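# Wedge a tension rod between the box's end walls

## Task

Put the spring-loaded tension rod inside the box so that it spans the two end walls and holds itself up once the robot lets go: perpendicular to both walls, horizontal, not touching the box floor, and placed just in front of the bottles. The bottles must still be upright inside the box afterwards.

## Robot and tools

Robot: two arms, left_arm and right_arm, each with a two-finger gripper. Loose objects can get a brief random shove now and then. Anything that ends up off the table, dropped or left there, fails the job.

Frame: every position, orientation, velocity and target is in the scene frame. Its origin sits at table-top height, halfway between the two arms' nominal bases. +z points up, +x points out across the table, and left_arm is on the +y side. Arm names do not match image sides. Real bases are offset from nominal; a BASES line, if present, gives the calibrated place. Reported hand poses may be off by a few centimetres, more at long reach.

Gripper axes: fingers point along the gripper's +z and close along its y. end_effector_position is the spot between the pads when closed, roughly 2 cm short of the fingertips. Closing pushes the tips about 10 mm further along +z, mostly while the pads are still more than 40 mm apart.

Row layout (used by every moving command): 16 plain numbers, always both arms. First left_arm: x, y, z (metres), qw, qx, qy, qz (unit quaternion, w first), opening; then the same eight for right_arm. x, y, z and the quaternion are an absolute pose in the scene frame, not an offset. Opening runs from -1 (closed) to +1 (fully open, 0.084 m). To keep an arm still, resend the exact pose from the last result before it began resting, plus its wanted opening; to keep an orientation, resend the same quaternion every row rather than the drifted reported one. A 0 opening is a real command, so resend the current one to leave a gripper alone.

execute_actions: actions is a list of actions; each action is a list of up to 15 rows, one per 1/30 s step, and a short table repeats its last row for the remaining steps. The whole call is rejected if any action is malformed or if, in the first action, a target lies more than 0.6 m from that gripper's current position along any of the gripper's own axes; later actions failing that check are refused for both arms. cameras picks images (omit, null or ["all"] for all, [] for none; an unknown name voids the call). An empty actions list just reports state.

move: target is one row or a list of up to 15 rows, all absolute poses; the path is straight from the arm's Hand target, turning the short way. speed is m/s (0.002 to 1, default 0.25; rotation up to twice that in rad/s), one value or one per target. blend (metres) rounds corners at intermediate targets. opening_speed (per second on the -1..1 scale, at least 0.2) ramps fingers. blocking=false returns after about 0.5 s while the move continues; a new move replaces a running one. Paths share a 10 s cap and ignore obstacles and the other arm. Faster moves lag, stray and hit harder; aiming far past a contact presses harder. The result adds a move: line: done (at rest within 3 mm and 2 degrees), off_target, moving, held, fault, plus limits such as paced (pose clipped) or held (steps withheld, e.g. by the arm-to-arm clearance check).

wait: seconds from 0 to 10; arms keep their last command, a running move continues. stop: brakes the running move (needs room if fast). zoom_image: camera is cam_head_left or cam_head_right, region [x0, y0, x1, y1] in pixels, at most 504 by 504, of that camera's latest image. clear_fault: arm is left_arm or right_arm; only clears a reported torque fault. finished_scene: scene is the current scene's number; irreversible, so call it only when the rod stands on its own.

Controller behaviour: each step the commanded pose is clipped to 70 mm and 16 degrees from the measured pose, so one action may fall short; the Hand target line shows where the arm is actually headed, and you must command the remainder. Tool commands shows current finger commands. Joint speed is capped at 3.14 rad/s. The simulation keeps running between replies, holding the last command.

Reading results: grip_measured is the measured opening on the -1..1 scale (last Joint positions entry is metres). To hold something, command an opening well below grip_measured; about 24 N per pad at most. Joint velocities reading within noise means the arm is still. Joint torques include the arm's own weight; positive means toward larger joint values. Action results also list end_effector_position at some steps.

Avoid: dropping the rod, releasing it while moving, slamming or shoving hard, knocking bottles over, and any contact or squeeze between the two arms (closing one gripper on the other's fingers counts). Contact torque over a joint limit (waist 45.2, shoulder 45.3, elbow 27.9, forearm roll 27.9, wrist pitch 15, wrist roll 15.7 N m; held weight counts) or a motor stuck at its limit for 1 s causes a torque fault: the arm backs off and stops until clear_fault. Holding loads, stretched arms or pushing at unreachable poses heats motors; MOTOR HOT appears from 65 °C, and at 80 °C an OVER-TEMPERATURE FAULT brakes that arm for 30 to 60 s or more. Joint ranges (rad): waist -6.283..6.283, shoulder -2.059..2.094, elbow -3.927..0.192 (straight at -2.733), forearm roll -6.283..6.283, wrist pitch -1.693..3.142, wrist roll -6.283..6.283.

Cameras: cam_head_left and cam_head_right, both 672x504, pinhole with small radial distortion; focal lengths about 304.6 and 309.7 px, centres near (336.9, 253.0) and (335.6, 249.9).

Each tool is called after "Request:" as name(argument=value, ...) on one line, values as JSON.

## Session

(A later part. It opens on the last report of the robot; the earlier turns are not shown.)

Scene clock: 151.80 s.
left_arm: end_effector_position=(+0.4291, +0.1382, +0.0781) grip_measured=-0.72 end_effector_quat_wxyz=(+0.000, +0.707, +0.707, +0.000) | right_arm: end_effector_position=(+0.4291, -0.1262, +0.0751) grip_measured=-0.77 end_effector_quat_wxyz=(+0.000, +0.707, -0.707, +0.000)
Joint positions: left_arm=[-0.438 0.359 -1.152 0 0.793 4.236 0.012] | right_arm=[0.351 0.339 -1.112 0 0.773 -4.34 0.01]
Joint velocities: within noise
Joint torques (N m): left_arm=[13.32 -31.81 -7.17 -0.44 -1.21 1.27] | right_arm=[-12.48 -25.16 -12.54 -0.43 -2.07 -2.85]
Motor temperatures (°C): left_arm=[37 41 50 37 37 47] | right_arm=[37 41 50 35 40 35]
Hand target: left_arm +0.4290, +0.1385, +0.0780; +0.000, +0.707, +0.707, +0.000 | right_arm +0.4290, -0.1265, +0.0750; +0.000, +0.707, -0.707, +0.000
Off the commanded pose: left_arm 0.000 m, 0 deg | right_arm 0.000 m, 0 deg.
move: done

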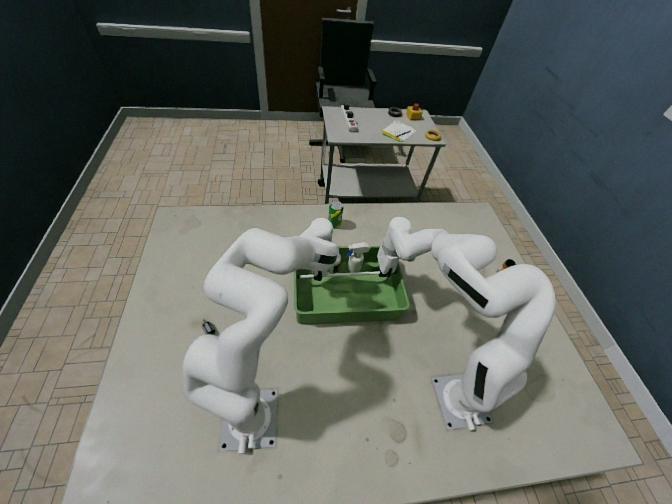

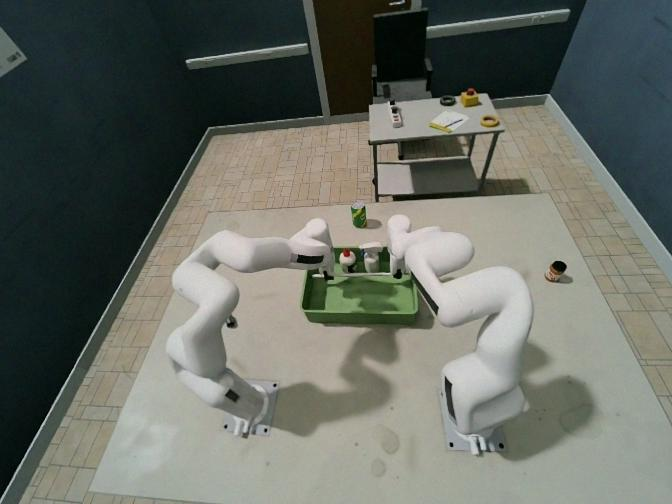

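Request:
move(target=[[0.429, 0.1375, 0.078, 0, 0.7071, 0.7071, 0, -1, 0.429, -0.1255, 0.075, 0, 0.7071, -0.7071, 0, -1],[0.429, 0.1375, 0.078, 0, 0.7071, 0.7071, 0, -0.5, 0.429, -0.1255, 0.075, 0, 0.7071, -0.7071, 0, -0.52],[0.429, 0.1375, 0.12, 0, 0.7071, 0.7071, 0, -0.5, 0.429, -0.1255, 0.12, 0, 0.7071, -0.7071, 0, -0.52],[0.42, 0.1375, 0.25, 0, 0.7071, 0.7071, 0, -0.5, 0.42, -0.1255, 0.25, 0, 0.7071, -0.7071, 0, -0.52],[0.25, 0.32, 0.28, 0, 0.7071, 0.7071, 0, -0.5, 0.24, -0.34, 0.28, 0, 0.7071, -0.7071, 0, -0.52]], speed=[0.01,0.01,0.04,0.1,0.25], opening_speed=0.4)

Request:
zoom_image(camera="cam_head_right", region=[280, 230, 440, 350])

Request:
zoom_image(camera="cam_head_left", region=[270, 230, 430, 350])

Scene clock: 167.80 s.
left_arm: end_effector_position=(+0.2500, +0.3200, +0.2800) grip_measured=-0.52 end_effector_quat_wxyz=(+0.000, +0.707, +0.707, +0.000) | right_arm: end_effector_position=(+0.2400, -0.3400, +0.2800) grip_measured=-0.54 end_effector_quat_wxyz=(+0.000, +0.707, -0.707, +0.000)
Joint positions: left_arm=[-0.164 -0.667 -0.703 0 1.371 4.511 0.021] | right_arm=[-0.111 -0.669 -0.702 0 1.372 -4.8 0.02]
Joint velocities: within noise
Joint torques (N m): left_arm=[6.56 -11.72 -10.92 -2.76 -0.56 1.02] | right_arm=[-5.07 -9.44 -16.94 0.75 0.31 -2.74]
Motor temperatures (°C): left_arm=[37 41 49 37 37 47] | right_arm=[37 41 49 35 39 35]
Hand target: left_arm +0.2500, +0.3200, +0.2800; +0.000, +0.707, +0.707, +0.000 | right_arm +0.2400, -0.3400, +0.2800; +0.000, +0.707, -0.707, +0.000
Off the commanded pose: left_arm 0.000 m, 0 deg | right_arm 0.000 m, 0 deg.
move: done

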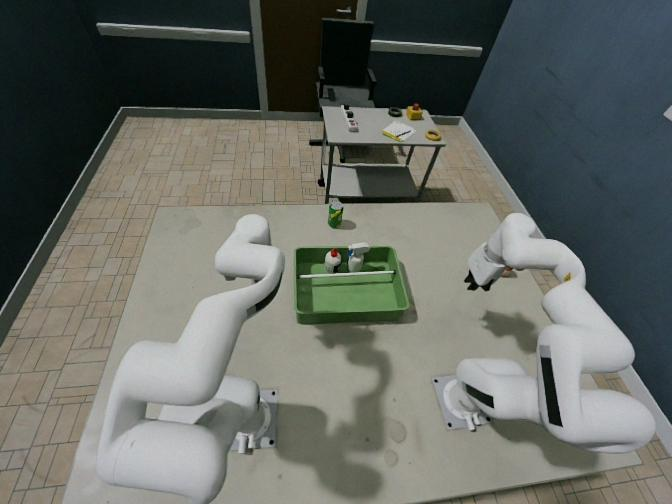

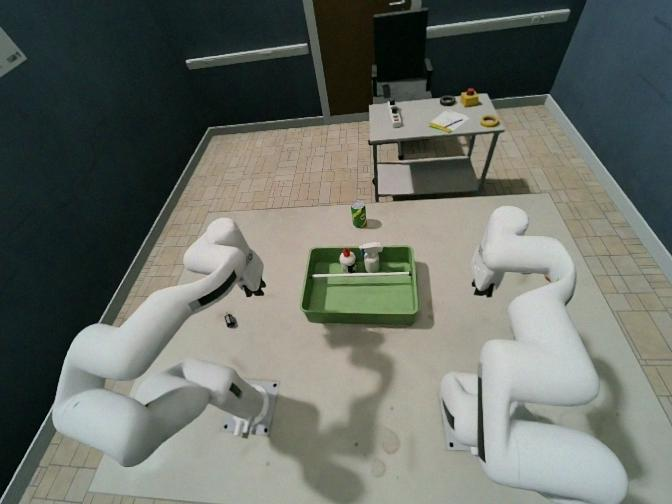

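Scaled by 3.150.

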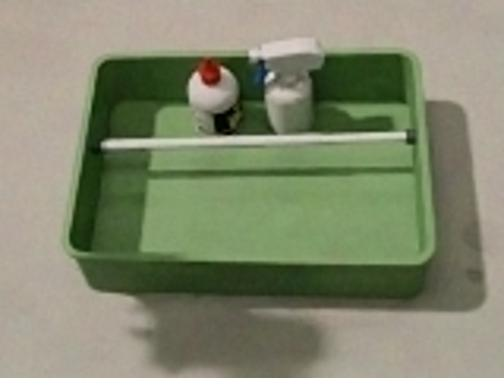

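Scaled by 3.150.

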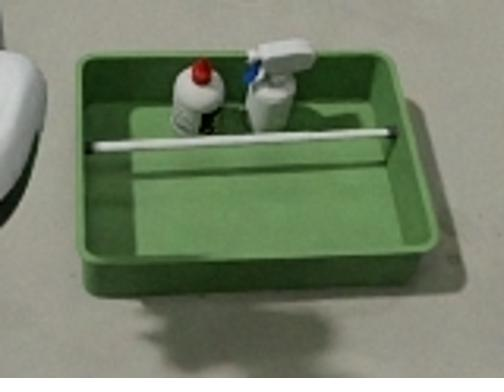

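Request:
finished_scene(scene=2)

The scene is finished: the task was done.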